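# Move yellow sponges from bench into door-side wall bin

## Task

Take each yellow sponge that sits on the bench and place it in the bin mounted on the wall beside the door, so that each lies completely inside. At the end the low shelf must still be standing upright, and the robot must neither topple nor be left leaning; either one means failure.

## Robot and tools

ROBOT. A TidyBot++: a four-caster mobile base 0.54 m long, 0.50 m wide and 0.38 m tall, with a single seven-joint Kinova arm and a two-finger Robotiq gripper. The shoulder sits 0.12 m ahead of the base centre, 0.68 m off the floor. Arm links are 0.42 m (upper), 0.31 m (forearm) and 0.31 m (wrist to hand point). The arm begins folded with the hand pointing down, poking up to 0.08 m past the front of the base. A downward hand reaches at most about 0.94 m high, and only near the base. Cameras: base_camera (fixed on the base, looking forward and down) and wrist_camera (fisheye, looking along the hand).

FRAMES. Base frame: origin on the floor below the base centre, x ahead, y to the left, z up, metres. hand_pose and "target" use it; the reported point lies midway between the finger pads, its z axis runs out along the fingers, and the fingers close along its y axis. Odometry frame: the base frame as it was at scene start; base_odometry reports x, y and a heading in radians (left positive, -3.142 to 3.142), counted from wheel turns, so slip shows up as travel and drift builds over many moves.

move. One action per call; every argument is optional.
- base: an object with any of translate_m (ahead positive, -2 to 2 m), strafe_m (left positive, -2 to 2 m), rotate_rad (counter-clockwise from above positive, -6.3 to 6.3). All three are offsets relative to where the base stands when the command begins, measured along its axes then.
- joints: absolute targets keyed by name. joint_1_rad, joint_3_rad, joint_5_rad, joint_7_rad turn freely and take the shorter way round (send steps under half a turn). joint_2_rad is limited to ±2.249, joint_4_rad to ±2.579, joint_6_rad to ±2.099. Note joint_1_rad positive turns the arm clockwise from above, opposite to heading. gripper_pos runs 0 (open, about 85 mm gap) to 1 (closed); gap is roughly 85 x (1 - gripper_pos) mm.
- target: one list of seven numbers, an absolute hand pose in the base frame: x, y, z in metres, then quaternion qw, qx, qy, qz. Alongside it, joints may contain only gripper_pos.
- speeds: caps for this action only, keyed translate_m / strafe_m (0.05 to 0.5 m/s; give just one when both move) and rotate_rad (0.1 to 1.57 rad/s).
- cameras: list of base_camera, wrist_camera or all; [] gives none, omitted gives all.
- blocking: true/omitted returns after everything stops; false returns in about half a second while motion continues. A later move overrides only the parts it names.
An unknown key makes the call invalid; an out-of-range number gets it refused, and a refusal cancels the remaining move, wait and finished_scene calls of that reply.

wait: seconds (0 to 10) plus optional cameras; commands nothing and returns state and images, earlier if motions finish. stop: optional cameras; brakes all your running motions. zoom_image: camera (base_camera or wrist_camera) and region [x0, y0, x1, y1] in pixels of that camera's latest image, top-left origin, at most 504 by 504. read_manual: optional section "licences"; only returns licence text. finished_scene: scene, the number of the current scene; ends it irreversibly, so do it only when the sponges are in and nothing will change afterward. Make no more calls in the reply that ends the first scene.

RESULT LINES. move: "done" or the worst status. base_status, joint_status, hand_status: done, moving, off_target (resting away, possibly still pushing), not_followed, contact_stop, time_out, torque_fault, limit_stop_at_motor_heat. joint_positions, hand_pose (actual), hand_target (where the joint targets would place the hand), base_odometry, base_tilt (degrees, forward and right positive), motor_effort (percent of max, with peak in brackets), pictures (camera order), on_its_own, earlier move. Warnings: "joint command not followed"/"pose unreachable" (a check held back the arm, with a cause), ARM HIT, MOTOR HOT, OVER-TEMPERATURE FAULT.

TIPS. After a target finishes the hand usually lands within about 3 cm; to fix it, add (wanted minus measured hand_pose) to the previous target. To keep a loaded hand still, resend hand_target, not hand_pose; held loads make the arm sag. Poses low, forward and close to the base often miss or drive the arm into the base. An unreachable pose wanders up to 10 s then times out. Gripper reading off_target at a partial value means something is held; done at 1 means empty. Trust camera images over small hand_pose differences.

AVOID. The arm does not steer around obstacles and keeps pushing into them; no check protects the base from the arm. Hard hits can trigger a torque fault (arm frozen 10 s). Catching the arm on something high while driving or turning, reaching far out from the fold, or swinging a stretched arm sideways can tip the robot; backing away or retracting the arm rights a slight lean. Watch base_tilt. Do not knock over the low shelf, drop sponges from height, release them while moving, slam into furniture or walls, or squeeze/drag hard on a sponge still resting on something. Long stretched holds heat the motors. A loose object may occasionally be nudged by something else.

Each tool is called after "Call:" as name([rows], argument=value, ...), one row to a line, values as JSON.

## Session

Call:
move(joints={"joint_2_rad": -0.3, "joint_4_rad": -1.2, "joint_6_rad": -1.1})

Call:
move(joints={"joint_1_rad": 1.5}, cameras=["wrist_camera"])

Call:
move(joints={"joint_1_rad": 3.0}, cameras=["wrist_camera"])

Call:
move(joints={"joint_1_rad": 4.5}, cameras=["wrist_camera"])

Scene clock: 2.87 s.
move: done
base_odometry: x=+0.000 y=+0.000 heading=+0.000
base_tilt: forward=+0.1 right=+0.3
base_status: not commanded
joint_positions: joint_1_rad=+0.050 joint_2_rad=-0.321 joint_3_rad=+3.148 joint_4_rad=-1.213 joint_5_rad=-0.012 joint_6_rad=-1.060 joint_7_rad=+1.611 gripper_pos=+0.000
joint_status: all done
motor_effort: joint_1_rad=+0(1) joint_2_rad=-5(8) joint_3_rad=+0(1) joint_4_rad=+17(21) joint_5_rad=+0(0) joint_6_rad=+7(8) joint_7_rad=-1(1)
hand_pose: x=+0.5193 y=-0.0186 z=+1.1625 quat_wxyz=(+0.020, +0.828, -0.006, +0.560) (m; base frame)
hand_target: x=+0.5236 y=-0.0187 z=+1.1497 quat_wxyz=(+0.019, +0.841, -0.006, +0.540) (m; base frame)
hand_status: not commanded
pictures: base_camera, wrist_camera
camera_calibration:
wrist_camera: T_world_to_cam=[[-0.0537352, -0.994503, 0.0898634, -0.103427], [-0.333306, -0.0669687, -0.940437, 1.32751], [0.941286, -0.0804866, -0.327875, 0.0184892], [0, 0, 0, 1]] pos_world=[0.419505, -0.0124691, 1.26379]

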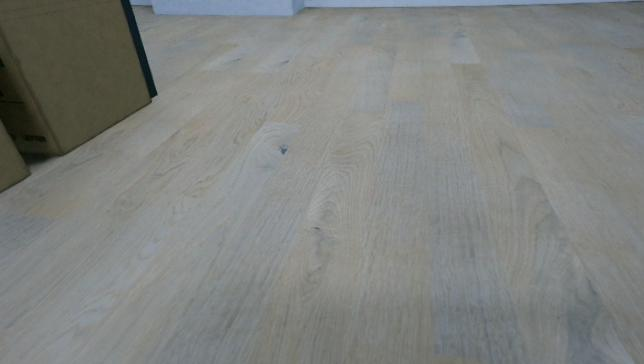

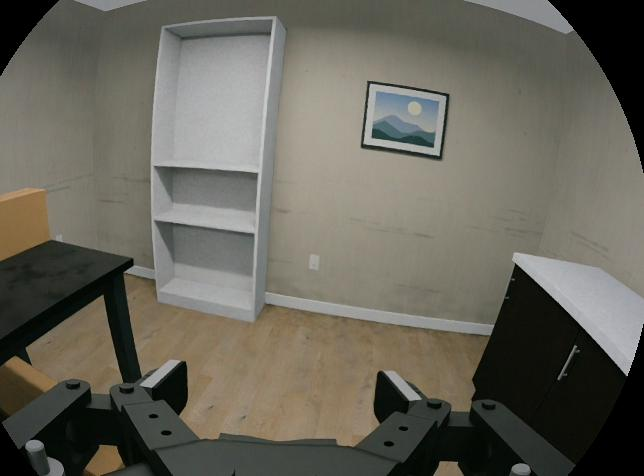

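Scene clock: 5.57 s.
move: done
base_odometry: x=+0.000 y=+0.000 heading=+0.000
base_tilt: forward=+0.2 right=+0.3
base_status: not commanded
joint_positions: joint_1_rad=+1.484 joint_2_rad=-0.319 joint_3_rad=+3.148 joint_4_rad=-1.213 joint_5_rad=-0.012 joint_6_rad=-1.061 joint_7_rad=+1.611 gripper_pos=+0.000
joint_status: all done
motor_effort: joint_1_rad=+0(2) joint_2_rad=-5(6) joint_3_rad=+0(1) joint_4_rad=+18(18) joint_5_rad=+0(1) joint_6_rad=+8(8) joint_7_rad=-1(1)
hand_pose: x=+0.1552 y=-0.4001 z=+1.1616 quat_wxyz=(+0.382, +0.621, -0.550, +0.408) (m; base frame)
hand_target: x=+0.1490 y=-0.4039 z=+1.1497 quat_wxyz=(+0.373, +0.625, -0.563, +0.391) (m; base frame)
hand_status: not commanded
pictures: wrist_camera
camera_calibration:
wrist_camera: T_world_to_cam=[[-0.992527, -0.082579, 0.0898339, 0.00840846], [-0.111955, 0.323457, -0.939596, 1.30059], [0.0485335, -0.942633, -0.330285, 0.126599], [0, 0, 0, 1]] pos_world=[0.147809, -0.300655, 1.26309]

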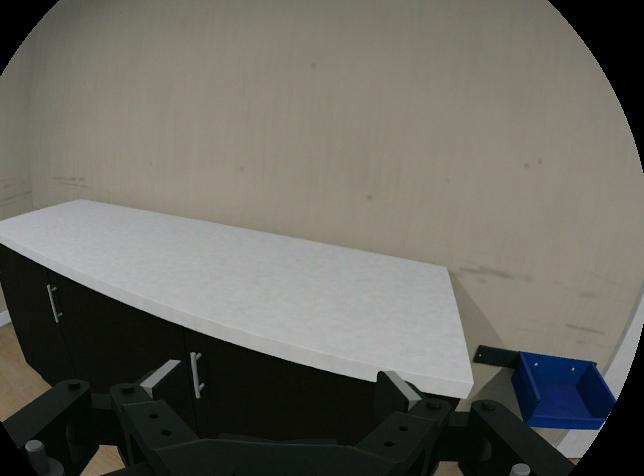

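Scene clock: 8.30 s.
move: done
base_odometry: x=+0.000 y=+0.000 heading=+0.000
base_tilt: forward=+0.2 right=+0.3
base_status: not commanded
joint_positions: joint_1_rad=+2.984 joint_2_rad=-0.319 joint_3_rad=+3.148 joint_4_rad=-1.213 joint_5_rad=-0.012 joint_6_rad=-1.061 joint_7_rad=+1.611 gripper_pos=+0.000
joint_status: all done
motor_effort: joint_1_rad=+0(2) joint_2_rad=-5(6) joint_3_rad=+0(1) joint_4_rad=+18(19) joint_5_rad=+0(1) joint_6_rad=+7(8) joint_7_rad=-1(1)
hand_pose: x=-0.2776 y=-0.0645 z=+1.1614 quat_wxyz=(+0.558, +0.080, -0.825, +0.038) (m; base frame)
hand_target: x=-0.2818 y=-0.0585 z=+1.1497 quat_wxyz=(+0.539, +0.074, -0.838, +0.032) (m; base frame)
hand_status: not commanded
pictures: wrist_camera
camera_calibration:
wrist_camera: T_world_to_cam=[[-0.152745, 0.984168, 0.0899072, -0.0916509], [0.315293, 0.13475, -0.939379, 1.24962], [-0.936621, -0.115138, -0.330883, 0.244425], [0, 0, 0, 1]] pos_world=[-0.179064, -0.0500442, 1.26299]

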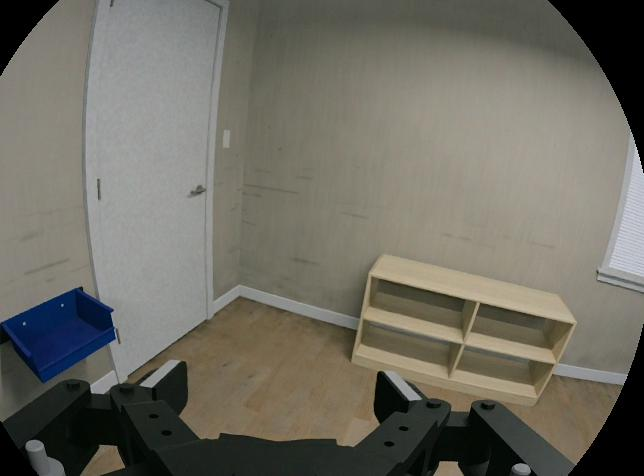

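Scene clock: 11.03 s.
move: done
base_odometry: x=+0.000 y=+0.000 heading=+0.000
base_tilt: forward=+0.2 right=+0.3
base_status: not commanded
joint_positions: joint_1_rad=+4.484 joint_2_rad=-0.319 joint_3_rad=+3.148 joint_4_rad=-1.213 joint_5_rad=-0.012 joint_6_rad=-1.061 joint_7_rad=+1.611 gripper_pos=+0.000
joint_status: all done
motor_effort: joint_1_rad=+0(2) joint_2_rad=-5(6) joint_3_rad=+0(1) joint_4_rad=+18(19) joint_5_rad=+0(1) joint_6_rad=+7(8) joint_7_rad=-1(1)
hand_pose: x=+0.0266 y=+0.3911 z=+1.1612 quat_wxyz=(+0.434, -0.504, -0.658, -0.352) (m; base frame)
hand_target: x=+0.0323 y=+0.3956 z=+1.1497 quat_wxyz=(+0.417, -0.517, -0.664, -0.344) (m; base frame)
hand_status: not commanded
pictures: wrist_camera
camera_calibration:
wrist_camera: T_world_to_cam=[[0.97089, 0.222041, 0.08983, -0.225302], [0.156721, -0.305274, -0.93928, 1.26836], [-0.181136, 0.926016, -0.331186, 0.15492], [0, 0, 0, 1]] pos_world=[0.0480273, 0.293763, 1.26289]

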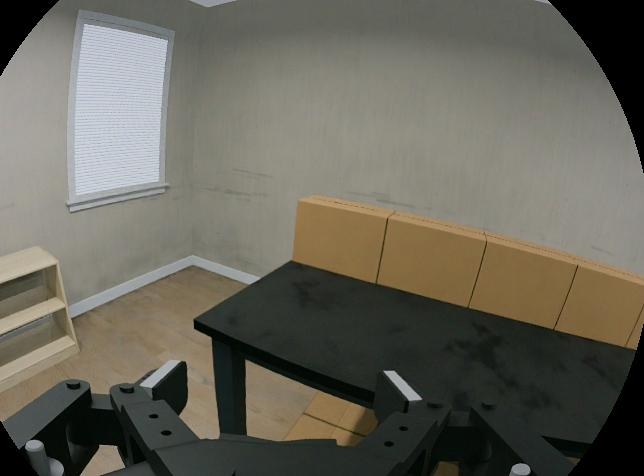

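Call:
move(joints={"joint_1_rad": 5.5}, cameras=["wrist_camera"])

Scene clock: 17.03 s.
move: done
base_odometry: x=+0.000 y=+0.000 heading=+0.000
base_tilt: forward=+0.2 right=+0.3
base_status: not commanded
joint_positions: joint_1_rad=+5.484 joint_2_rad=-0.319 joint_3_rad=+3.148 joint_4_rad=-1.213 joint_5_rad=-0.012 joint_6_rad=-1.062 joint_7_rad=+1.611 gripper_pos=+0.000
joint_status: all done
motor_effort: joint_1_rad=+0(2) joint_2_rad=-5(6) joint_3_rad=+0(1) joint_4_rad=+18(18) joint_5_rad=+0(1) joint_6_rad=+7(8) joint_7_rad=+0(1)
hand_pose: x=+0.3982 y=+0.2890 z=+1.1611 quat_wxyz=(+0.212, -0.758, -0.336, -0.517) (m; base frame)
hand_target: x=+0.4051 y=+0.2868 z=+1.1497 quat_wxyz=(+0.201, -0.772, -0.334, -0.502) (m; base frame)
hand_status: not commanded
pictures: wrist_camera
camera_calibration:
wrist_camera: T_world_to_cam=[[0.711269, -0.697155, 0.0898408, -0.194344], [-0.172544, -0.297062, -0.939139, 1.30741], [0.681414, 0.652479, -0.331581, 0.0527273], [0, 0, 0, 1]] pos_world=[0.327888, 0.218491, 1.26279]

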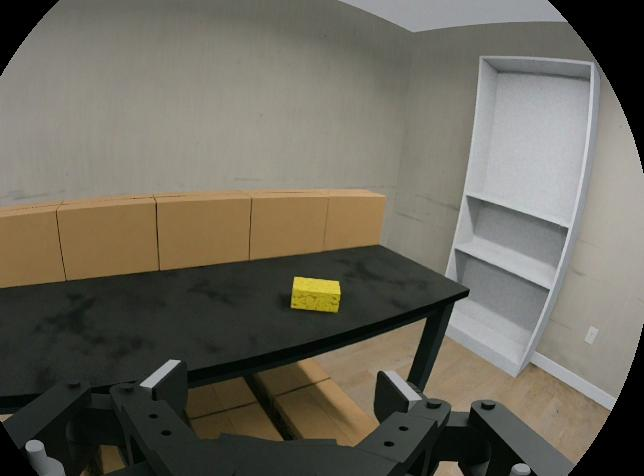

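Call:
move(base={"translate_m": 0.643, "strafe_m": 0.096, "rotate_rad": 1.325}, joints={"joint_1_rad": 6.28, "joint_2_rad": -0.5, "joint_6_rad": -1.75}, cameras=["wrist_camera"])

Scene clock: 48.33 s.
move: done
base_odometry: x=+0.643 y=+0.096 heading=+1.326
base_tilt: forward=+0.2 right=+0.3
base_status: done
joint_positions: joint_1_rad=+6.263 joint_2_rad=-0.482 joint_3_rad=+3.148 joint_4_rad=-1.211 joint_5_rad=-0.012 joint_6_rad=-1.708 joint_7_rad=+1.611 gripper_pos=+0.000
joint_status: all done
motor_effort: joint_1_rad=+1(2) joint_2_rad=+4(8) joint_3_rad=+0(2) joint_4_rad=+14(19) joint_5_rad=+0(1) joint_6_rad=+5(8) joint_7_rad=+0(1)
hand_pose: x=+0.3351 y=+0.0071 z=+1.0517 quat_wxyz=(+0.002, -0.938, -0.028, -0.345) (m; base frame)
hand_target: x=+0.3184 y=+0.0034 z=+1.0518 quat_wxyz=(-0.001, -0.941, -0.020, -0.339) (m; base frame)
hand_status: not commanded
pictures: wrist_camera
camera_calibration:
wrist_camera: T_world_to_cam=[[0.0653885, -0.994545, 0.0812734, -0.10864], [-0.727733, -0.103256, -0.678044, 1.02011], [0.682737, -0.0148091, -0.730514, 0.667304], [0, 0, 0, 1]] pos_world=[0.29388, 0.00716745, 1.18799]

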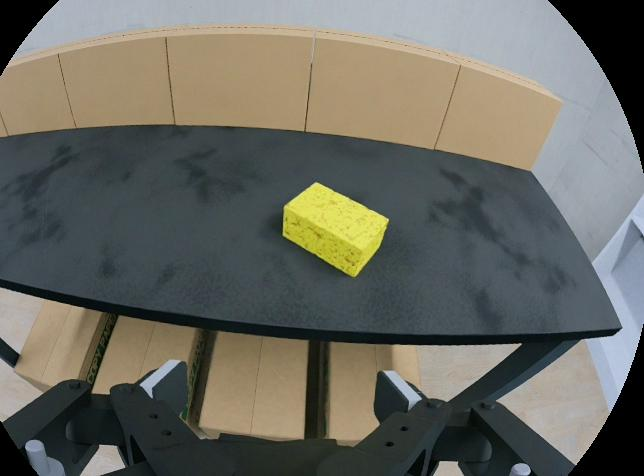

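Call:
move(target=[0.549, -0.076, 1.02, -0.139, 0.846, 0.441, 0.267], cameras=["wrist_camera"])

Scene clock: 79.83 s.
move: done
base_odometry: x=+0.643 y=+0.096 heading=+1.326
base_tilt: forward=+0.2 right=+0.3
base_status: not commanded
joint_positions: joint_1_rad=+6.979 joint_2_rad=+0.384 joint_3_rad=+2.856 joint_4_rad=-0.505 joint_5_rad=-0.506 joint_6_rad=-2.039 joint_7_rad=+2.591 gripper_pos=+0.000
joint_status: not commanded
motor_effort: joint_1_rad=+0(1) joint_2_rad=-25(26) joint_3_rad=-2(3) joint_4_rad=+13(15) joint_5_rad=-4(4) joint_6_rad=+2(6) joint_7_rad=+0(1)
hand_pose: x=+0.5598 y=-0.0901 z=+1.0131 quat_wxyz=(+0.116, -0.870, -0.402, -0.260) (m; base frame)
hand_target: x=+0.5490 y=-0.0760 z=+1.0200 quat_wxyz=(+0.139, -0.846, -0.441, -0.267) (m; base frame)
hand_status: done (0.019 m and 5.9 deg from the pose sent, 0.232 m and 52.2 deg at the start)
pictures: wrist_camera
camera_calibration:
wrist_camera: T_world_to_cam=[[0.770626, -0.633358, 0.0706696, -0.568288], [-0.484373, -0.654168, -0.580901, 0.863194], [0.414148, 0.413427, -0.810901, 0.754549], [0, 0, 0, 1]] pos_world=[0.543551, -0.107206, 1.15346]

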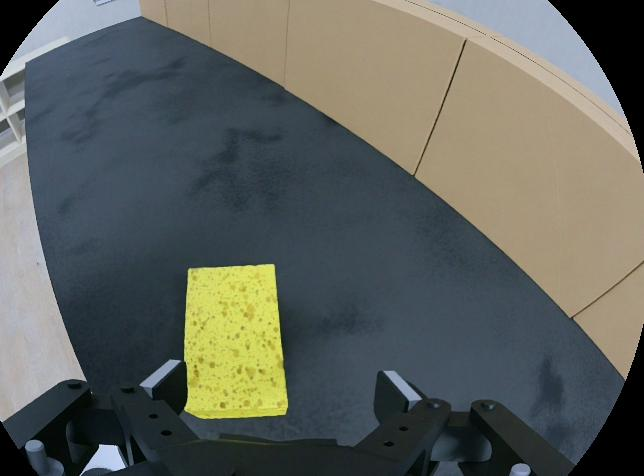

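Call:
move(target=[0.541, -0.041, 0.985, -0.139, 0.846, 0.441, 0.267], cameras=["wrist_camera"])

Scene clock: 93.43 s.
move: done
base_odometry: x=+0.643 y=+0.096 heading=+1.326
base_tilt: forward=+0.2 right=+0.3
base_status: not commanded
joint_positions: joint_1_rad=+6.878 joint_2_rad=+0.247 joint_3_rad=+3.054 joint_4_rad=-0.836 joint_5_rad=-0.576 joint_6_rad=-1.964 joint_7_rad=+2.734 gripper_pos=+0.000
joint_status: not commanded
motor_effort: joint_1_rad=+0(1) joint_2_rad=-22(25) joint_3_rad=-1(2) joint_4_rad=+14(15) joint_5_rad=-4(4) joint_6_rad=+1(2) joint_7_rad=-1(1)
hand_pose: x=+0.5307 y=-0.0565 z=+0.9721 quat_wxyz=(+0.144, -0.866, -0.420, -0.230) (m; base frame)
hand_target: x=+0.5410 y=-0.0410 z=+0.9850 quat_wxyz=(+0.139, -0.846, -0.441, -0.267) (m; base frame)
hand_status: done (0.023 m and 5.4 deg from the pose sent, 0.060 m and 5.9 deg at the start)
pictures: wrist_camera
camera_calibration:
wrist_camera: T_world_to_cam=[[0.808445, -0.588529, 0.00707241, -0.477414], [-0.485297, -0.673341, -0.557762, 0.824067], [0.333022, 0.447488, -0.82997, 0.783022], [0, 0, 0, 1]] pos_world=[0.525117, -0.0764875, 1.1129]

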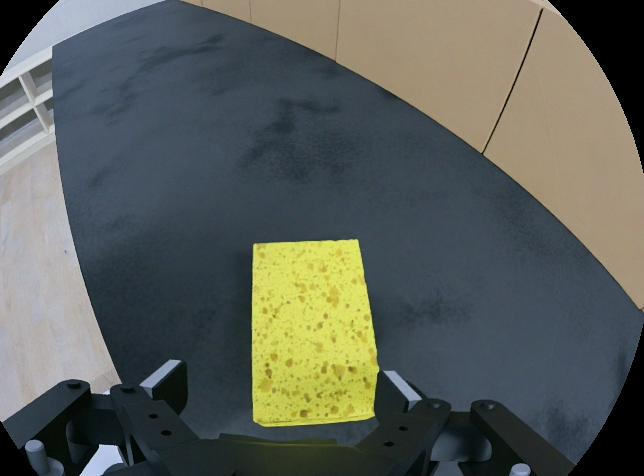

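Call:
move(target=[0.573, -0.019, 0.942, -0.139, 0.846, 0.441, 0.267], cameras=["wrist_camera"])

Scene clock: 111.37 s.
move: done
base_odometry: x=+0.643 y=+0.096 heading=+1.326
base_tilt: forward=+0.2 right=+0.3
base_status: not commanded
joint_positions: joint_1_rad=+6.787 joint_2_rad=+0.229 joint_3_rad=+3.060 joint_4_rad=-0.995 joint_5_rad=-0.577 joint_6_rad=-1.795 joint_7_rad=+2.757 gripper_pos=+0.000
joint_status: not commanded
motor_effort: joint_1_rad=+1(2) joint_2_rad=-22(25) joint_3_rad=-1(2) joint_4_rad=+16(17) joint_5_rad=-4(5) joint_6_rad=+1(1) joint_7_rad=-1(1)
hand_pose: x=+0.5606 y=-0.0215 z=+0.9396 quat_wxyz=(+0.152, -0.856, -0.429, -0.245) (m; base frame)
hand_target: x=+0.5730 y=-0.0190 z=+0.9420 quat_wxyz=(+0.139, -0.846, -0.441, -0.267) (m; base frame)
hand_status: done (0.013 m and 3.5 deg from the pose sent, 0.064 m and 5.4 deg at the start)
pictures: wrist_camera
camera_calibration:
wrist_camera: T_world_to_cam=[[0.820907, -0.570887, 0.0141478, -0.494057], [-0.455338, -0.669302, -0.587113, 0.854923], [0.344645, 0.475523, -0.809381, 0.705101], [0, 0, 0, 1]] pos_world=[0.551844, -0.0451406, 1.07962]

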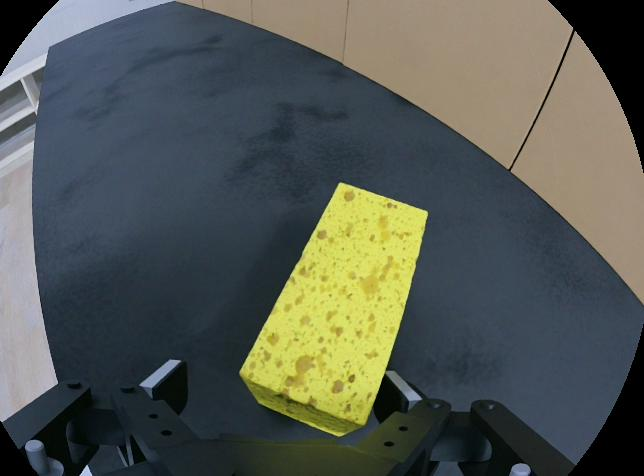

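Call:
move(target=[0.54, -0.05, 1.02, -0.139, 0.846, 0.441, 0.267], cameras=["wrist_camera"])

Scene clock: 136.07 s.
move: done
base_odometry: x=+0.643 y=+0.096 heading=+1.326
base_tilt: forward=+0.2 right=+0.3
base_status: not commanded
joint_positions: joint_1_rad=+6.925 joint_2_rad=+0.289 joint_3_rad=+2.944 joint_4_rad=-0.626 joint_5_rad=-0.577 joint_6_rad=-1.991 joint_7_rad=+2.696 gripper_pos=+0.000
joint_status: not commanded
motor_effort: joint_1_rad=+0(1) joint_2_rad=-22(24) joint_3_rad=-1(2) joint_4_rad=+13(17) joint_5_rad=-4(5) joint_6_rad=+2(3) joint_7_rad=-1(1)
hand_pose: x=+0.5476 y=-0.0551 z=+1.0217 quat_wxyz=(+0.106, -0.844, -0.447, -0.276) (m; base frame)
hand_target: x=+0.5400 y=-0.0500 z=+1.0200 quat_wxyz=(+0.139, -0.846, -0.441, -0.267) (m; base frame)
hand_status: done (0.009 m and 3.9 deg from the pose sent, 0.088 m and 3.5 deg at the start)
pictures: wrist_camera
camera_calibration:
wrist_camera: T_world_to_cam=[[0.818585, -0.559197, 0.131214, -0.621453], [-0.38789, -0.706667, -0.591746, 0.840465], [0.423627, 0.433498, -0.795374, 0.732148], [0, 0, 0, 1]] pos_world=[0.524562, -0.0709695, 1.16122]

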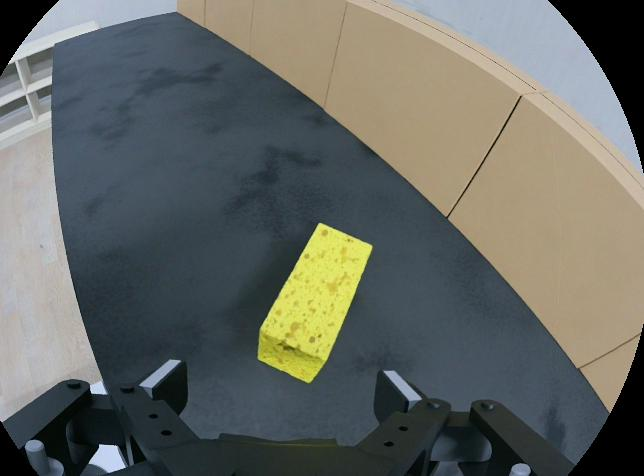

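Call:
move(target=[0.573, -0.026, 1.015, -0.094, 0.903, 0.259, 0.329], cameras=["wrist_camera"])

Scene clock: 166.23 s.
move: done
base_odometry: x=+0.643 y=+0.096 heading=+1.326
base_tilt: forward=+0.2 right=+0.3
base_status: not commanded
joint_positions: joint_1_rad=+6.629 joint_2_rad=+0.107 joint_3_rad=+3.255 joint_4_rad=-0.956 joint_5_rad=-0.577 joint_6_rad=-1.695 joint_7_rad=+2.453 gripper_pos=+0.000
joint_status: not commanded
motor_effort: joint_1_rad=+0(1) joint_2_rad=-19(23) joint_3_rad=+0(2) joint_4_rad=+16(16) joint_5_rad=-4(4) joint_6_rad=+3(3) joint_7_rad=-1(1)
hand_pose: x=+0.5660 y=-0.0271 z=+1.0064 quat_wxyz=(+0.094, -0.903, -0.286, -0.308) (m; base frame)
hand_target: x=+0.5730 y=-0.0260 z=+1.0150 quat_wxyz=(+0.094, -0.903, -0.259, -0.329) (m; base frame)
hand_status: done (0.011 m and 3.9 deg from the pose sent, 0.039 m and 23.4 deg at the start)
pictures: wrist_camera
camera_calibration:
wrist_camera: T_world_to_cam=[[0.583764, -0.808726, 0.0719898, -0.433012], [-0.5935, -0.485544, -0.641876, 1.0312], [0.554056, 0.331978, -0.763422, 0.591367], [0, 0, 0, 1]] pos_world=[0.537143, -0.0458153, 1.14454]

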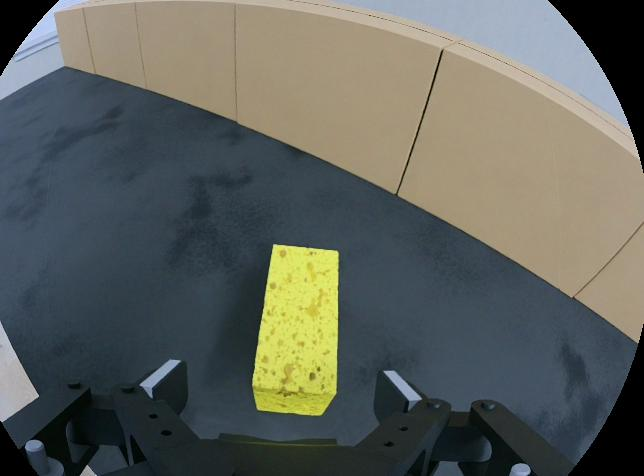

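Call:
move(target=[0.625, 0.001, 0.935, -0.094, 0.903, 0.259, 0.329], cameras=["wrist_camera"])

Scene clock: 173.37 s.
move: done
base_odometry: x=+0.643 y=+0.096 heading=+1.326
base_tilt: forward=+0.2 right=+0.3
base_status: not commanded
joint_positions: joint_1_rad=+6.558 joint_2_rad=+0.107 joint_3_rad=+3.212 joint_4_rad=-1.208 joint_5_rad=-0.577 joint_6_rad=-1.396 joint_7_rad=+2.452 gripper_pos=+0.000
joint_status: not commanded
motor_effort: joint_1_rad=+0(1) joint_2_rad=-21(22) joint_3_rad=+0(1) joint_4_rad=+18(19) joint_5_rad=-5(5) joint_6_rad=+3(3) joint_7_rad=-1(1)
hand_pose: x=+0.6163 y=+0.0028 z=+0.9440 quat_wxyz=(+0.112, -0.901, -0.260, -0.329) (m; base frame)
hand_target: x=+0.6250 y=+0.0010 z=+0.9350 quat_wxyz=(+0.094, -0.903, -0.259, -0.329) (m; base frame)
hand_status: done (0.013 m and 2.0 deg from the pose sent, 0.097 m and 3.9 deg at the start)
pictures: wrist_camera
camera_calibration:
wrist_camera: T_world_to_cam=[[0.551812, -0.833154, 0.0368536, -0.380839], [-0.593444, -0.423329, -0.684556, 1.07557], [0.585942, 0.355876, -0.728028, 0.452754], [0, 0, 0, 1]] pos_world=[0.583154, -0.0231024, 1.07994]

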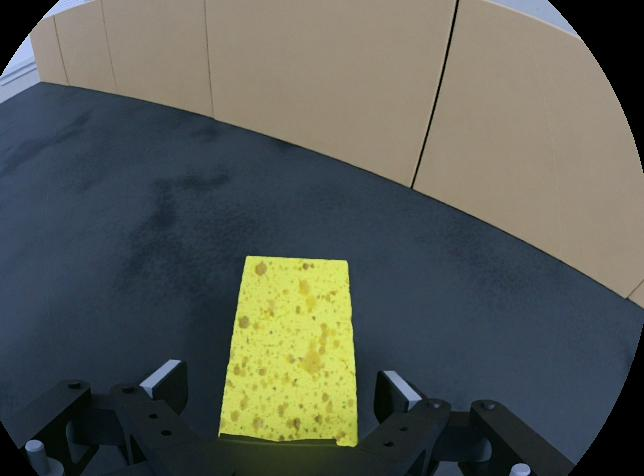

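Call:
move(target=[0.63, 0.0, 0.92, -0.094, 0.903, 0.259, 0.329], cameras=["wrist_camera"])

Call:
move(joints={"gripper_pos": 0.68}, cameras=["wrist_camera"])

Scene clock: 178.67 s.
move: done
base_odometry: x=+0.643 y=+0.096 heading=+1.326
base_tilt: forward=+0.2 right=+0.3
base_status: not commanded
joint_positions: joint_1_rad=+6.558 joint_2_rad=+0.101 joint_3_rad=+3.210 joint_4_rad=-1.242 joint_5_rad=-0.577 joint_6_rad=-1.343 joint_7_rad=+2.452 gripper_pos=+0.000
joint_status: not commanded
motor_effort: joint_1_rad=+0(1) joint_2_rad=-17(21) joint_3_rad=+0(1) joint_4_rad=+15(18) joint_5_rad=-3(5) joint_6_rad=+3(3) joint_7_rad=-1(1)
hand_pose: x=+0.6232 y=-0.0007 z=+0.9389 quat_wxyz=(+0.106, -0.901, -0.250, -0.339) (m; base frame)
hand_target: x=+0.6300 y=+0.0000 z=+0.9200 quat_wxyz=(+0.094, -0.903, -0.259, -0.329) (m; base frame)
hand_status: done (0.020 m and 2.1 deg from the pose sent, 0.028 m and 2.0 deg at the start)
pictures: wrist_camera
camera_calibration:
wrist_camera: T_world_to_cam=[[0.529542, -0.847072, 0.0453241, -0.381444], [-0.591592, -0.407067, -0.695928, 1.08428], [0.607951, 0.34171, -0.71668, 0.421922], [0, 0, 0, 1]] pos_world=[0.586932, -0.0259118, 1.07425]

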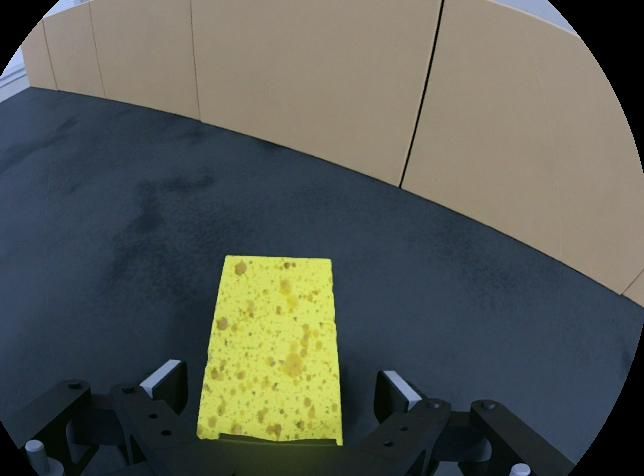

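Scene clock: 179.60 s.
move: off_target
base_odometry: x=+0.643 y=+0.096 heading=+1.326
base_tilt: forward=+0.2 right=+0.3
base_status: not commanded
joint_positions: joint_1_rad=+6.557 joint_2_rad=+0.096 joint_3_rad=+3.207 joint_4_rad=-1.242 joint_5_rad=-0.577 joint_6_rad=-1.342 joint_7_rad=+2.452 gripper_pos=+0.550
joint_status: gripper_pos off_target (ended at +0.550, target +0.680)
motor_effort: joint_1_rad=+0(1) joint_2_rad=-16(17) joint_3_rad=-1(1) joint_4_rad=+15(15) joint_5_rad=-3(4) joint_6_rad=+3(3) joint_7_rad=+0(1)
hand_pose: x=+0.6223 y=+0.0007 z=+0.9412 quat_wxyz=(+0.105, -0.900, -0.251, -0.341) (m; base frame)
hand_target: x=+0.6300 y=+0.0000 z=+0.9200 quat_wxyz=(+0.094, -0.903, -0.259, -0.329) (m; base frame)
hand_status: not commanded
pictures: wrist_camera
camera_calibration:
wrist_camera: T_world_to_cam=[[0.53099, -0.845965, 0.0489153, -0.38425], [-0.587286, -0.409008, -0.698432, 1.08555], [0.610856, 0.342133, -0.714003, 0.419286], [0, 0, 0, 1]] pos_world=[0.585439, -0.024513, 1.07635]

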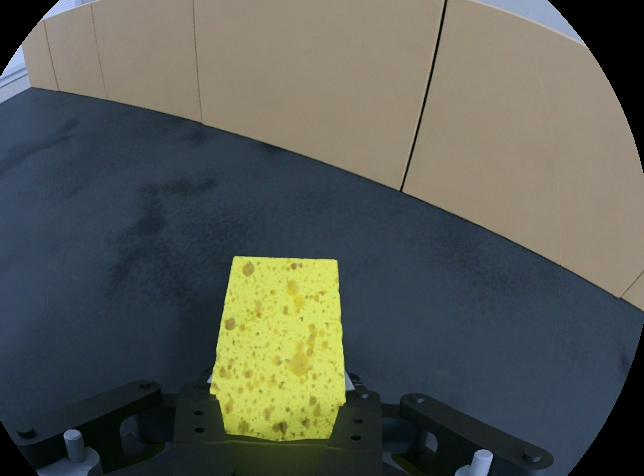

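Call:
move(target=[0.58, -0.02, 1.08, -0.094, 0.903, 0.259, 0.329], cameras=[])

Call:
move(base={"strafe_m": -0.9}, joints={"joint_1_rad": 5.5, "joint_2_rad": 0.0, "joint_3_rad": 3.14, "joint_4_rad": -0.6, "joint_5_rad": 0, "joint_6_rad": -1.6, "joint_7_rad": 1.57}, cameras=["wrist_camera"])

Call:
move(base={"translate_m": 0.88}, joints={"joint_1_rad": 4.95}, cameras=["wrist_camera"])

Scene clock: 206.00 s.
move: done
base_odometry: x=+0.643 y=+0.096 heading=+1.326
base_tilt: forward=+0.2 right=+0.3
base_status: not commanded
joint_positions: joint_1_rad=+6.738 joint_2_rad=+0.226 joint_3_rad=+3.038 joint_4_rad=-0.531 joint_5_rad=-0.577 joint_6_rad=-1.826 joint_7_rad=+2.237 gripper_pos=+0.553
joint_status: not commanded
motor_effort: joint_1_rad=+0(1) joint_2_rad=-20(24) joint_3_rad=-1(1) joint_4_rad=+14(20) joint_5_rad=-3(5) joint_6_rad=+4(5) joint_7_rad=-1(1)
hand_pose: x=+0.5839 y=-0.0051 z=+1.0948 quat_wxyz=(+0.093, -0.885, -0.283, -0.358) (m; base frame)
hand_target: x=+0.5800 y=-0.0200 z=+1.0800 quat_wxyz=(+0.094, -0.903, -0.259, -0.329) (m; base frame)
hand_status: done (0.021 m and 4.8 deg from the pose sent, 0.147 m and 2.1 deg at the start)
pictures: none
No camera images: "cameras" was empty.

Scene clock: 209.03 s.
move: done
base_odometry: x=+1.516 y=-0.122 heading=+1.326
base_tilt: forward=+0.2 right=+0.3
base_status: done
joint_positions: joint_1_rad=+5.516 joint_2_rad=+0.010 joint_3_rad=+3.125 joint_4_rad=-0.580 joint_5_rad=-0.062 joint_6_rad=-1.654 joint_7_rad=+1.613 gripper_pos=+0.553
joint_status: all done
motor_effort: joint_1_rad=+1(3) joint_2_rad=-13(22) joint_3_rad=+0(2) joint_4_rad=+14(15) joint_5_rad=+0(5) joint_6_rad=+6(7) joint_7_rad=-1(2)
hand_pose: x=+0.4033 y=+0.3120 z=+1.1701 quat_wxyz=(+0.182, -0.819, -0.375, -0.395) (m; base frame)
hand_target: x=+0.4217 y=+0.3042 z=+1.1788 quat_wxyz=(+0.174, -0.824, -0.340, -0.419) (m; base frame)
hand_status: not commanded
pictures: wrist_camera
camera_calibration:
wrist_camera: T_world_to_cam=[[0.75577, -0.651564, 0.0653903, -0.186313], [-0.34274, -0.478679, -0.808329, 1.29586], [0.557979, 0.588499, -0.585088, 0.403567], [0, 0, 0, 1]] pos_world=[0.35977, 0.261405, 1.29578]

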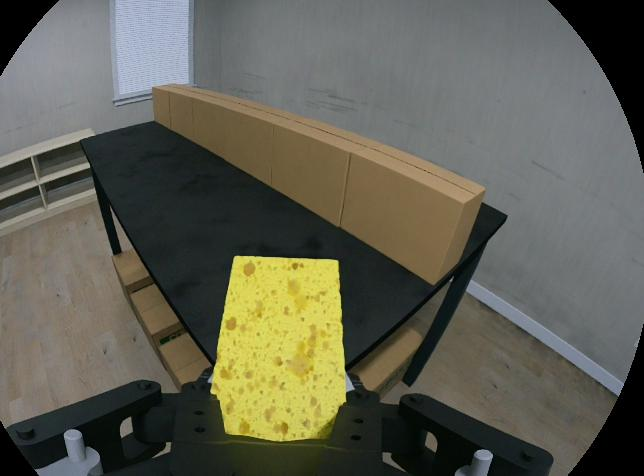

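Scene clock: 212.10 s.
move: done
base_odometry: x=+1.730 y=+0.732 heading=+1.326
base_tilt: forward=+0.2 right=+0.3
base_status: done
joint_positions: joint_1_rad=+4.964 joint_2_rad=+0.007 joint_3_rad=+3.129 joint_4_rad=-0.582 joint_5_rad=-0.056 joint_6_rad=-1.652 joint_7_rad=+1.612 gripper_pos=+0.553
joint_status: all done
motor_effort: joint_1_rad=+0(2) joint_2_rad=-13(13) joint_3_rad=+0(1) joint_4_rad=+13(14) joint_5_rad=+0(1) joint_6_rad=+7(7) joint_7_rad=-1(1)
hand_pose: x=+0.2006 y=+0.4135 z=+1.1708 quat_wxyz=(+0.281, -0.687, -0.581, -0.333) (m; base frame)
hand_target: x=+0.2180 y=+0.4176 z=+1.1788 quat_wxyz=(+0.281, -0.700, -0.551, -0.356) (m; base frame)
hand_status: not commanded
pictures: wrist_camera
camera_calibration:
wrist_camera: T_world_to_cam=[[0.983496, -0.167667, 0.0679923, -0.215931], [-0.0438742, -0.58559, -0.809419, 1.26104], [0.175529, 0.793077, -0.583282, 0.447462], [0, 0, 0, 1]] pos_world=[0.189152, 0.347373, 1.29638]

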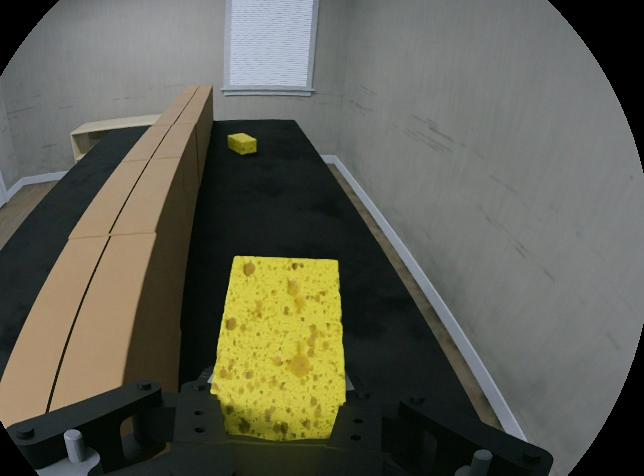

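Call:
move(base={"translate_m": -1.15}, cameras=[])

Call:
move(base={"strafe_m": 2.0, "rotate_rad": -3.14}, joints={"joint_1_rad": 6.28}, cameras=["wrist_camera"])

Scene clock: 281.10 s.
move: done
base_odometry: x=+1.451 y=-0.384 heading=+1.326
base_tilt: forward=+0.2 right=+0.3
base_status: done
joint_positions: joint_1_rad=+4.959 joint_2_rad=+0.007 joint_3_rad=+3.134 joint_4_rad=-0.583 joint_5_rad=-0.053 joint_6_rad=-1.651 joint_7_rad=+1.612 gripper_pos=+0.553
joint_status: not commanded
motor_effort: joint_1_rad=+0(2) joint_2_rad=-12(15) joint_3_rad=+0(2) joint_4_rad=+14(14) joint_5_rad=+0(1) joint_6_rad=+6(7) joint_7_rad=-1(1)
hand_pose: x=+0.2015 y=+0.4134 z=+1.1707 quat_wxyz=(+0.280, -0.688, -0.581, -0.334) (m; base frame)
hand_target: x=+0.2180 y=+0.4176 z=+1.1788 quat_wxyz=(+0.281, -0.700, -0.551, -0.356) (m; base frame)
hand_status: not commanded
pictures: none
No camera images: "cameras" was empty.

Scene clock: 287.20 s.
move: done
base_odometry: x=-0.489 y=+0.101 heading=-1.815
base_tilt: forward=+0.2 right=+0.3
base_status: done
joint_positions: joint_1_rad=+6.270 joint_2_rad=+0.008 joint_3_rad=+3.134 joint_4_rad=-0.587 joint_5_rad=-0.052 joint_6_rad=-1.646 joint_7_rad=+1.612 gripper_pos=+0.553
joint_status: all done
motor_effort: joint_1_rad=+0(2) joint_2_rad=-13(17) joint_3_rad=+0(2) joint_4_rad=+14(15) joint_5_rad=-1(1) joint_6_rad=+6(7) joint_7_rad=+0(1)
hand_pose: x=+0.5416 y=+0.0260 z=+1.1698 quat_wxyz=(+0.018, -0.899, -0.040, -0.435) (m; base frame)
hand_target: x=+0.5482 y=+0.0034 z=+1.1788 quat_wxyz=(+0.001, -0.891, -0.002, -0.454) (m; base frame)
hand_status: not commanded
pictures: wrist_camera
camera_calibration:
wrist_camera: T_world_to_cam=[[0.0865831, -0.993798, 0.069782, -0.11095], [-0.577253, -0.107134, -0.809507, 1.32479], [0.811962, 0.0298077, -0.582949, 0.369007], [0, 0, 0, 1]] pos_world=[0.474727, 0.0206689, 1.29528]

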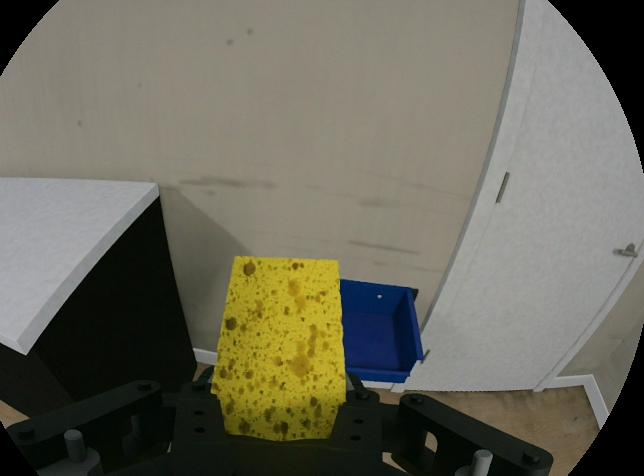

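Call:
move(base={"translate_m": 0.46, "strafe_m": -0.11}, target=[0.45, 0.0, 0.85, 0, 0.94, 0, 0.342], cameras=["wrist_camera"])

Scene clock: 300.80 s.
move: done
base_odometry: x=-0.708 y=-0.319 heading=-1.815
base_tilt: forward=+0.2 right=+0.3
base_status: done
joint_positions: joint_1_rad=+6.271 joint_2_rad=-0.427 joint_3_rad=+3.134 joint_4_rad=-1.912 joint_5_rad=-0.052 joint_6_rad=-1.014 joint_7_rad=+1.612 gripper_pos=+0.553
joint_status: not commanded
motor_effort: joint_1_rad=+1(1) joint_2_rad=-3(14) joint_3_rad=+1(1) joint_4_rad=+20(21) joint_5_rad=+0(1) joint_6_rad=+5(7) joint_7_rad=-1(1)
hand_pose: x=+0.4441 y=+0.0219 z=+0.8427 quat_wxyz=(+0.021, -0.948, -0.023, -0.316) (m; base frame)
hand_target: x=+0.4500 y=+0.0000 z=+0.8500 quat_wxyz=(+0.000, -0.940, +0.000, -0.342) (m; base frame)
hand_status: done (0.024 m and 4.7 deg from the pose sent, 0.334 m and 12.7 deg at the start)
pictures: wrist_camera
camera_calibration:
wrist_camera: T_world_to_cam=[[0.0715138, -0.996605, 0.0407843, -0.0526494], [-0.768186, -0.081112, -0.635068, 0.940535], [0.636221, 0.0140863, -0.771378, 0.494836], [0, 0, 0, 1]] pos_world=[0.411446, 0.0168476, 0.981157]

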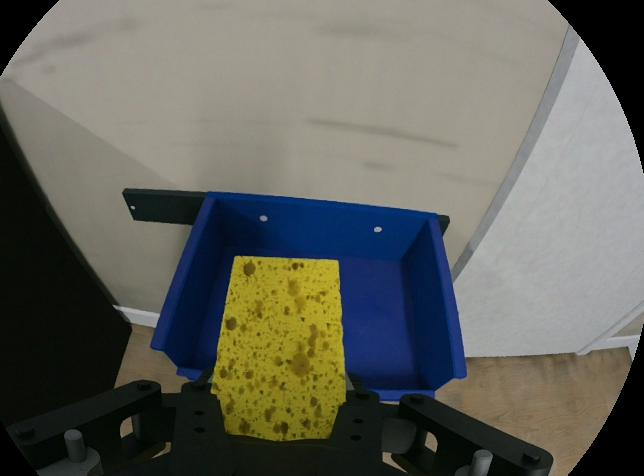

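Call:
move(target=[0.70, 0.05, 0.72, 0, 0.94, 0, 0.342], cameras=[])

Call:
move(target=[0.715, 0.05, 0.60, 0, 0.94, 0, 0.342], cameras=["wrist_camera"])

Call:
move(target=[0.715, 0.05, 0.54, 0, 0.94, 0, 0.342], cameras=["wrist_camera"])

Scene clock: 314.30 s.
move: done
base_odometry: x=-0.707 y=-0.319 heading=-1.815
base_tilt: forward=+0.2 right=+0.3
base_status: not commanded
joint_positions: joint_1_rad=+6.109 joint_2_rad=+0.226 joint_3_rad=+3.203 joint_4_rad=-1.787 joint_5_rad=+0.072 joint_6_rad=-0.502 joint_7_rad=+1.393 gripper_pos=+0.553
joint_status: not commanded
motor_effort: joint_1_rad=+0(1) joint_2_rad=-25(27) joint_3_rad=+0(1) joint_4_rad=+18(20) joint_5_rad=+0(1) joint_6_rad=+4(5) joint_7_rad=-1(1)
hand_pose: x=+0.6783 y=+0.0552 z=+0.7058 quat_wxyz=(+0.012, -0.951, +0.003, -0.310) (m; base frame)
hand_target: x=+0.7000 y=+0.0500 z=+0.7200 quat_wxyz=(+0.000, -0.940, +0.000, -0.342) (m; base frame)
hand_status: done (0.026 m and 4.2 deg from the pose sent, 0.285 m and 4.7 deg at the start)
pictures: none
No camera images: "cameras" was empty.

Scene clock: 315.87 s.
move: done
base_odometry: x=-0.707 y=-0.319 heading=-1.815
base_tilt: forward=+0.2 right=+0.3
base_status: not commanded
joint_positions: joint_1_rad=+6.041 joint_2_rad=+0.442 joint_3_rad=+3.309 joint_4_rad=-1.921 joint_5_rad=+0.033 joint_6_rad=-0.138 joint_7_rad=+1.435 gripper_pos=+0.553
joint_status: not commanded
motor_effort: joint_1_rad=+0(1) joint_2_rad=-29(32) joint_3_rad=+1(2) joint_4_rad=+15(19) joint_5_rad=+0(1) joint_6_rad=+5(6) joint_7_rad=-1(1)
hand_pose: x=+0.7063 y=+0.0466 z=+0.5916 quat_wxyz=(-0.005, -0.948, -0.005, -0.320) (m; base frame)
hand_target: x=+0.7150 y=+0.0500 z=+0.6000 quat_wxyz=(+0.000, -0.940, +0.000, -0.342) (m; base frame)
hand_status: done (0.013 m and 2.8 deg from the pose sent, 0.112 m and 4.2 deg at the start)
pictures: wrist_camera
camera_calibration:
wrist_camera: T_world_to_cam=[[0.0202125, -0.996723, 0.078329, -0.0225065], [-0.767117, -0.065705, -0.638134, 0.984806], [0.641189, -0.0471892, -0.765931, 0.130069], [0, 0, 0, 1]] pos_world=[0.672517, 0.0484118, 0.729825]

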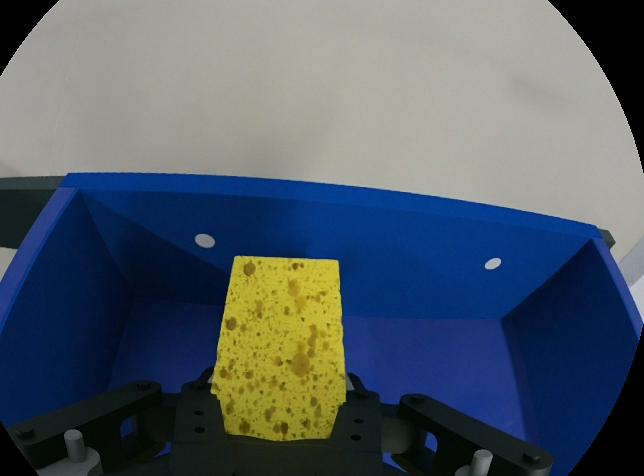

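Scene clock: 317.20 s.
move: done
base_odometry: x=-0.707 y=-0.319 heading=-1.815
base_tilt: forward=+0.2 right=+0.3
base_status: not commanded
joint_positions: joint_1_rad=+6.045 joint_2_rad=+0.555 joint_3_rad=+3.298 joint_4_rad=-1.978 joint_5_rad=-0.027 joint_6_rad=+0.045 joint_7_rad=+1.491 gripper_pos=+0.553
joint_status: not commanded
motor_effort: joint_1_rad=+0(1) joint_2_rad=-30(33) joint_3_rad=+1(2) joint_4_rad=+13(15) joint_5_rad=+0(0) joint_6_rad=+5(6) joint_7_rad=+0(1)
hand_pose: x=+0.7097 y=+0.0513 z=+0.5369 quat_wxyz=(-0.005, -0.945, -0.012, -0.325) (m; base frame)
hand_target: x=+0.7150 y=+0.0500 z=+0.5400 quat_wxyz=(+0.000, -0.940, +0.000, -0.342) (m; base frame)
hand_status: done (0.006 m and 2.5 deg from the pose sent, 0.052 m and 2.8 deg at the start)
pictures: wrist_camera
camera_calibration:
wrist_camera: T_world_to_cam=[[0.0334361, -0.996016, 0.0826717, -0.0253146], [-0.758058, -0.0791805, -0.647363, 0.952042], [0.65133, -0.0410246, -0.757685, 0.074339], [0, 0, 0, 1]] pos_world=[0.67413, 0.0532191, 0.674735]

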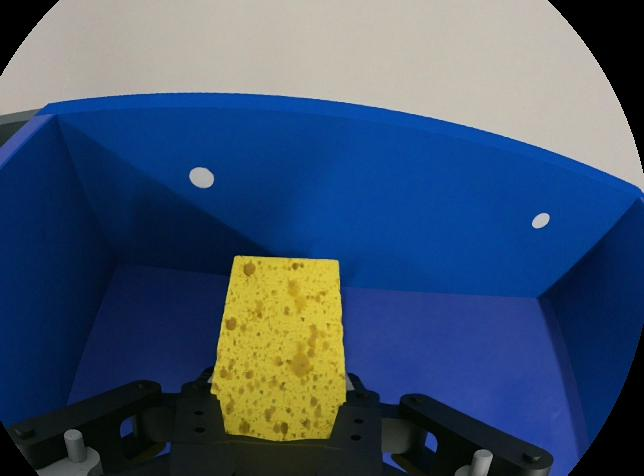

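Call:
move(target=[0.715, 0.05, 0.512, 0, 0.94, 0, 0.342], cameras=["wrist_camera"])

Call:
move(joints={"gripper_pos": 0.3}, cameras=["wrist_camera"])

Scene clock: 324.70 s.
move: done
base_odometry: x=-0.707 y=-0.319 heading=-1.815
base_tilt: forward=+0.2 right=+0.3
base_status: not commanded
joint_positions: joint_1_rad=+6.061 joint_2_rad=+0.602 joint_3_rad=+3.275 joint_4_rad=-1.991 joint_5_rad=-0.043 joint_6_rad=+0.135 joint_7_rad=+1.504 gripper_pos=+0.553
joint_status: not commanded
motor_effort: joint_1_rad=+0(1) joint_2_rad=-29(32) joint_3_rad=+1(2) joint_4_rad=+12(13) joint_5_rad=+0(0) joint_6_rad=+4(5) joint_7_rad=-1(1)
hand_pose: x=+0.7176 y=+0.0545 z=+0.5211 quat_wxyz=(-0.001, -0.941, -0.013, -0.339) (m; base frame)
hand_target: x=+0.7150 y=+0.0500 z=+0.5120 quat_wxyz=(+0.000, -0.940, +0.000, -0.342) (m; base frame)
hand_status: done (0.011 m and 1.5 deg from the pose sent, 0.026 m and 2.5 deg at the start)
pictures: wrist_camera
camera_calibration:
wrist_camera: T_world_to_cam=[[0.0358425, -0.996442, 0.0762847, -0.0194463], [-0.738487, -0.0778386, -0.66976, 0.945678], [0.673314, -0.0323294, -0.738649, 0.0311597], [0, 0, 0, 1]] pos_world=[0.678088, 0.0552405, 0.657876]

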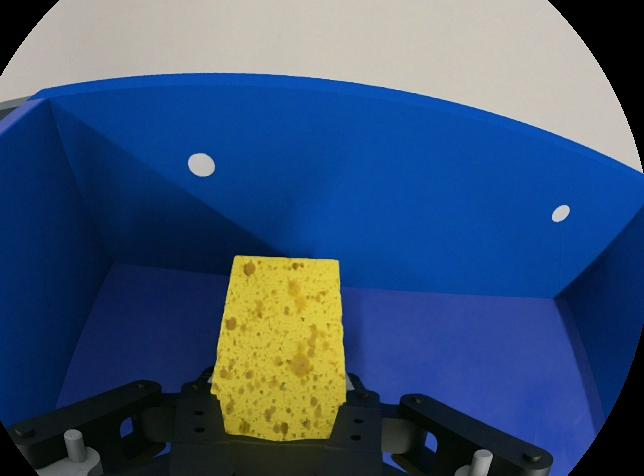

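Scene clock: 325.43 s.
move: done
base_odometry: x=-0.707 y=-0.319 heading=-1.815
base_tilt: forward=+0.2 right=+0.3
base_status: not commanded
joint_positions: joint_1_rad=+6.063 joint_2_rad=+0.604 joint_3_rad=+3.272 joint_4_rad=-1.991 joint_5_rad=-0.043 joint_6_rad=+0.141 joint_7_rad=+1.505 gripper_pos=+0.300
joint_status: all done
motor_effort: joint_1_rad=+1(1) joint_2_rad=-29(31) joint_3_rad=+2(2) joint_4_rad=+11(12) joint_5_rad=+0(0) joint_6_rad=+4(5) joint_7_rad=+0(1)
hand_pose: x=+0.7182 y=+0.0553 z=+0.5209 quat_wxyz=(+0.000, -0.940, -0.014, -0.341) (m; base frame)
hand_target: x=+0.7150 y=+0.0500 z=+0.5120 quat_wxyz=(+0.000, -0.940, +0.000, -0.342) (m; base frame)
hand_status: not commanded
pictures: wrist_camera
camera_calibration:
wrist_camera: T_world_to_cam=[[0.0374053, -0.996437, 0.0755975, -0.0194265], [-0.736318, -0.0786278, -0.672051, 0.945617], [0.675601, -0.0305255, -0.736635, 0.0278414], [0, 0, 0, 1]] pos_world=[0.678192, 0.0558444, 0.657481]

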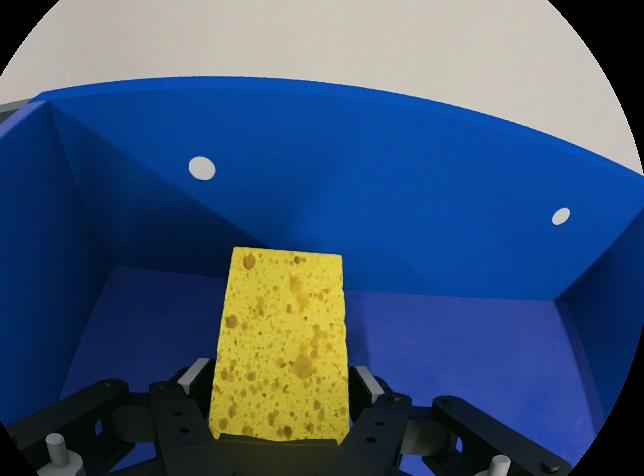

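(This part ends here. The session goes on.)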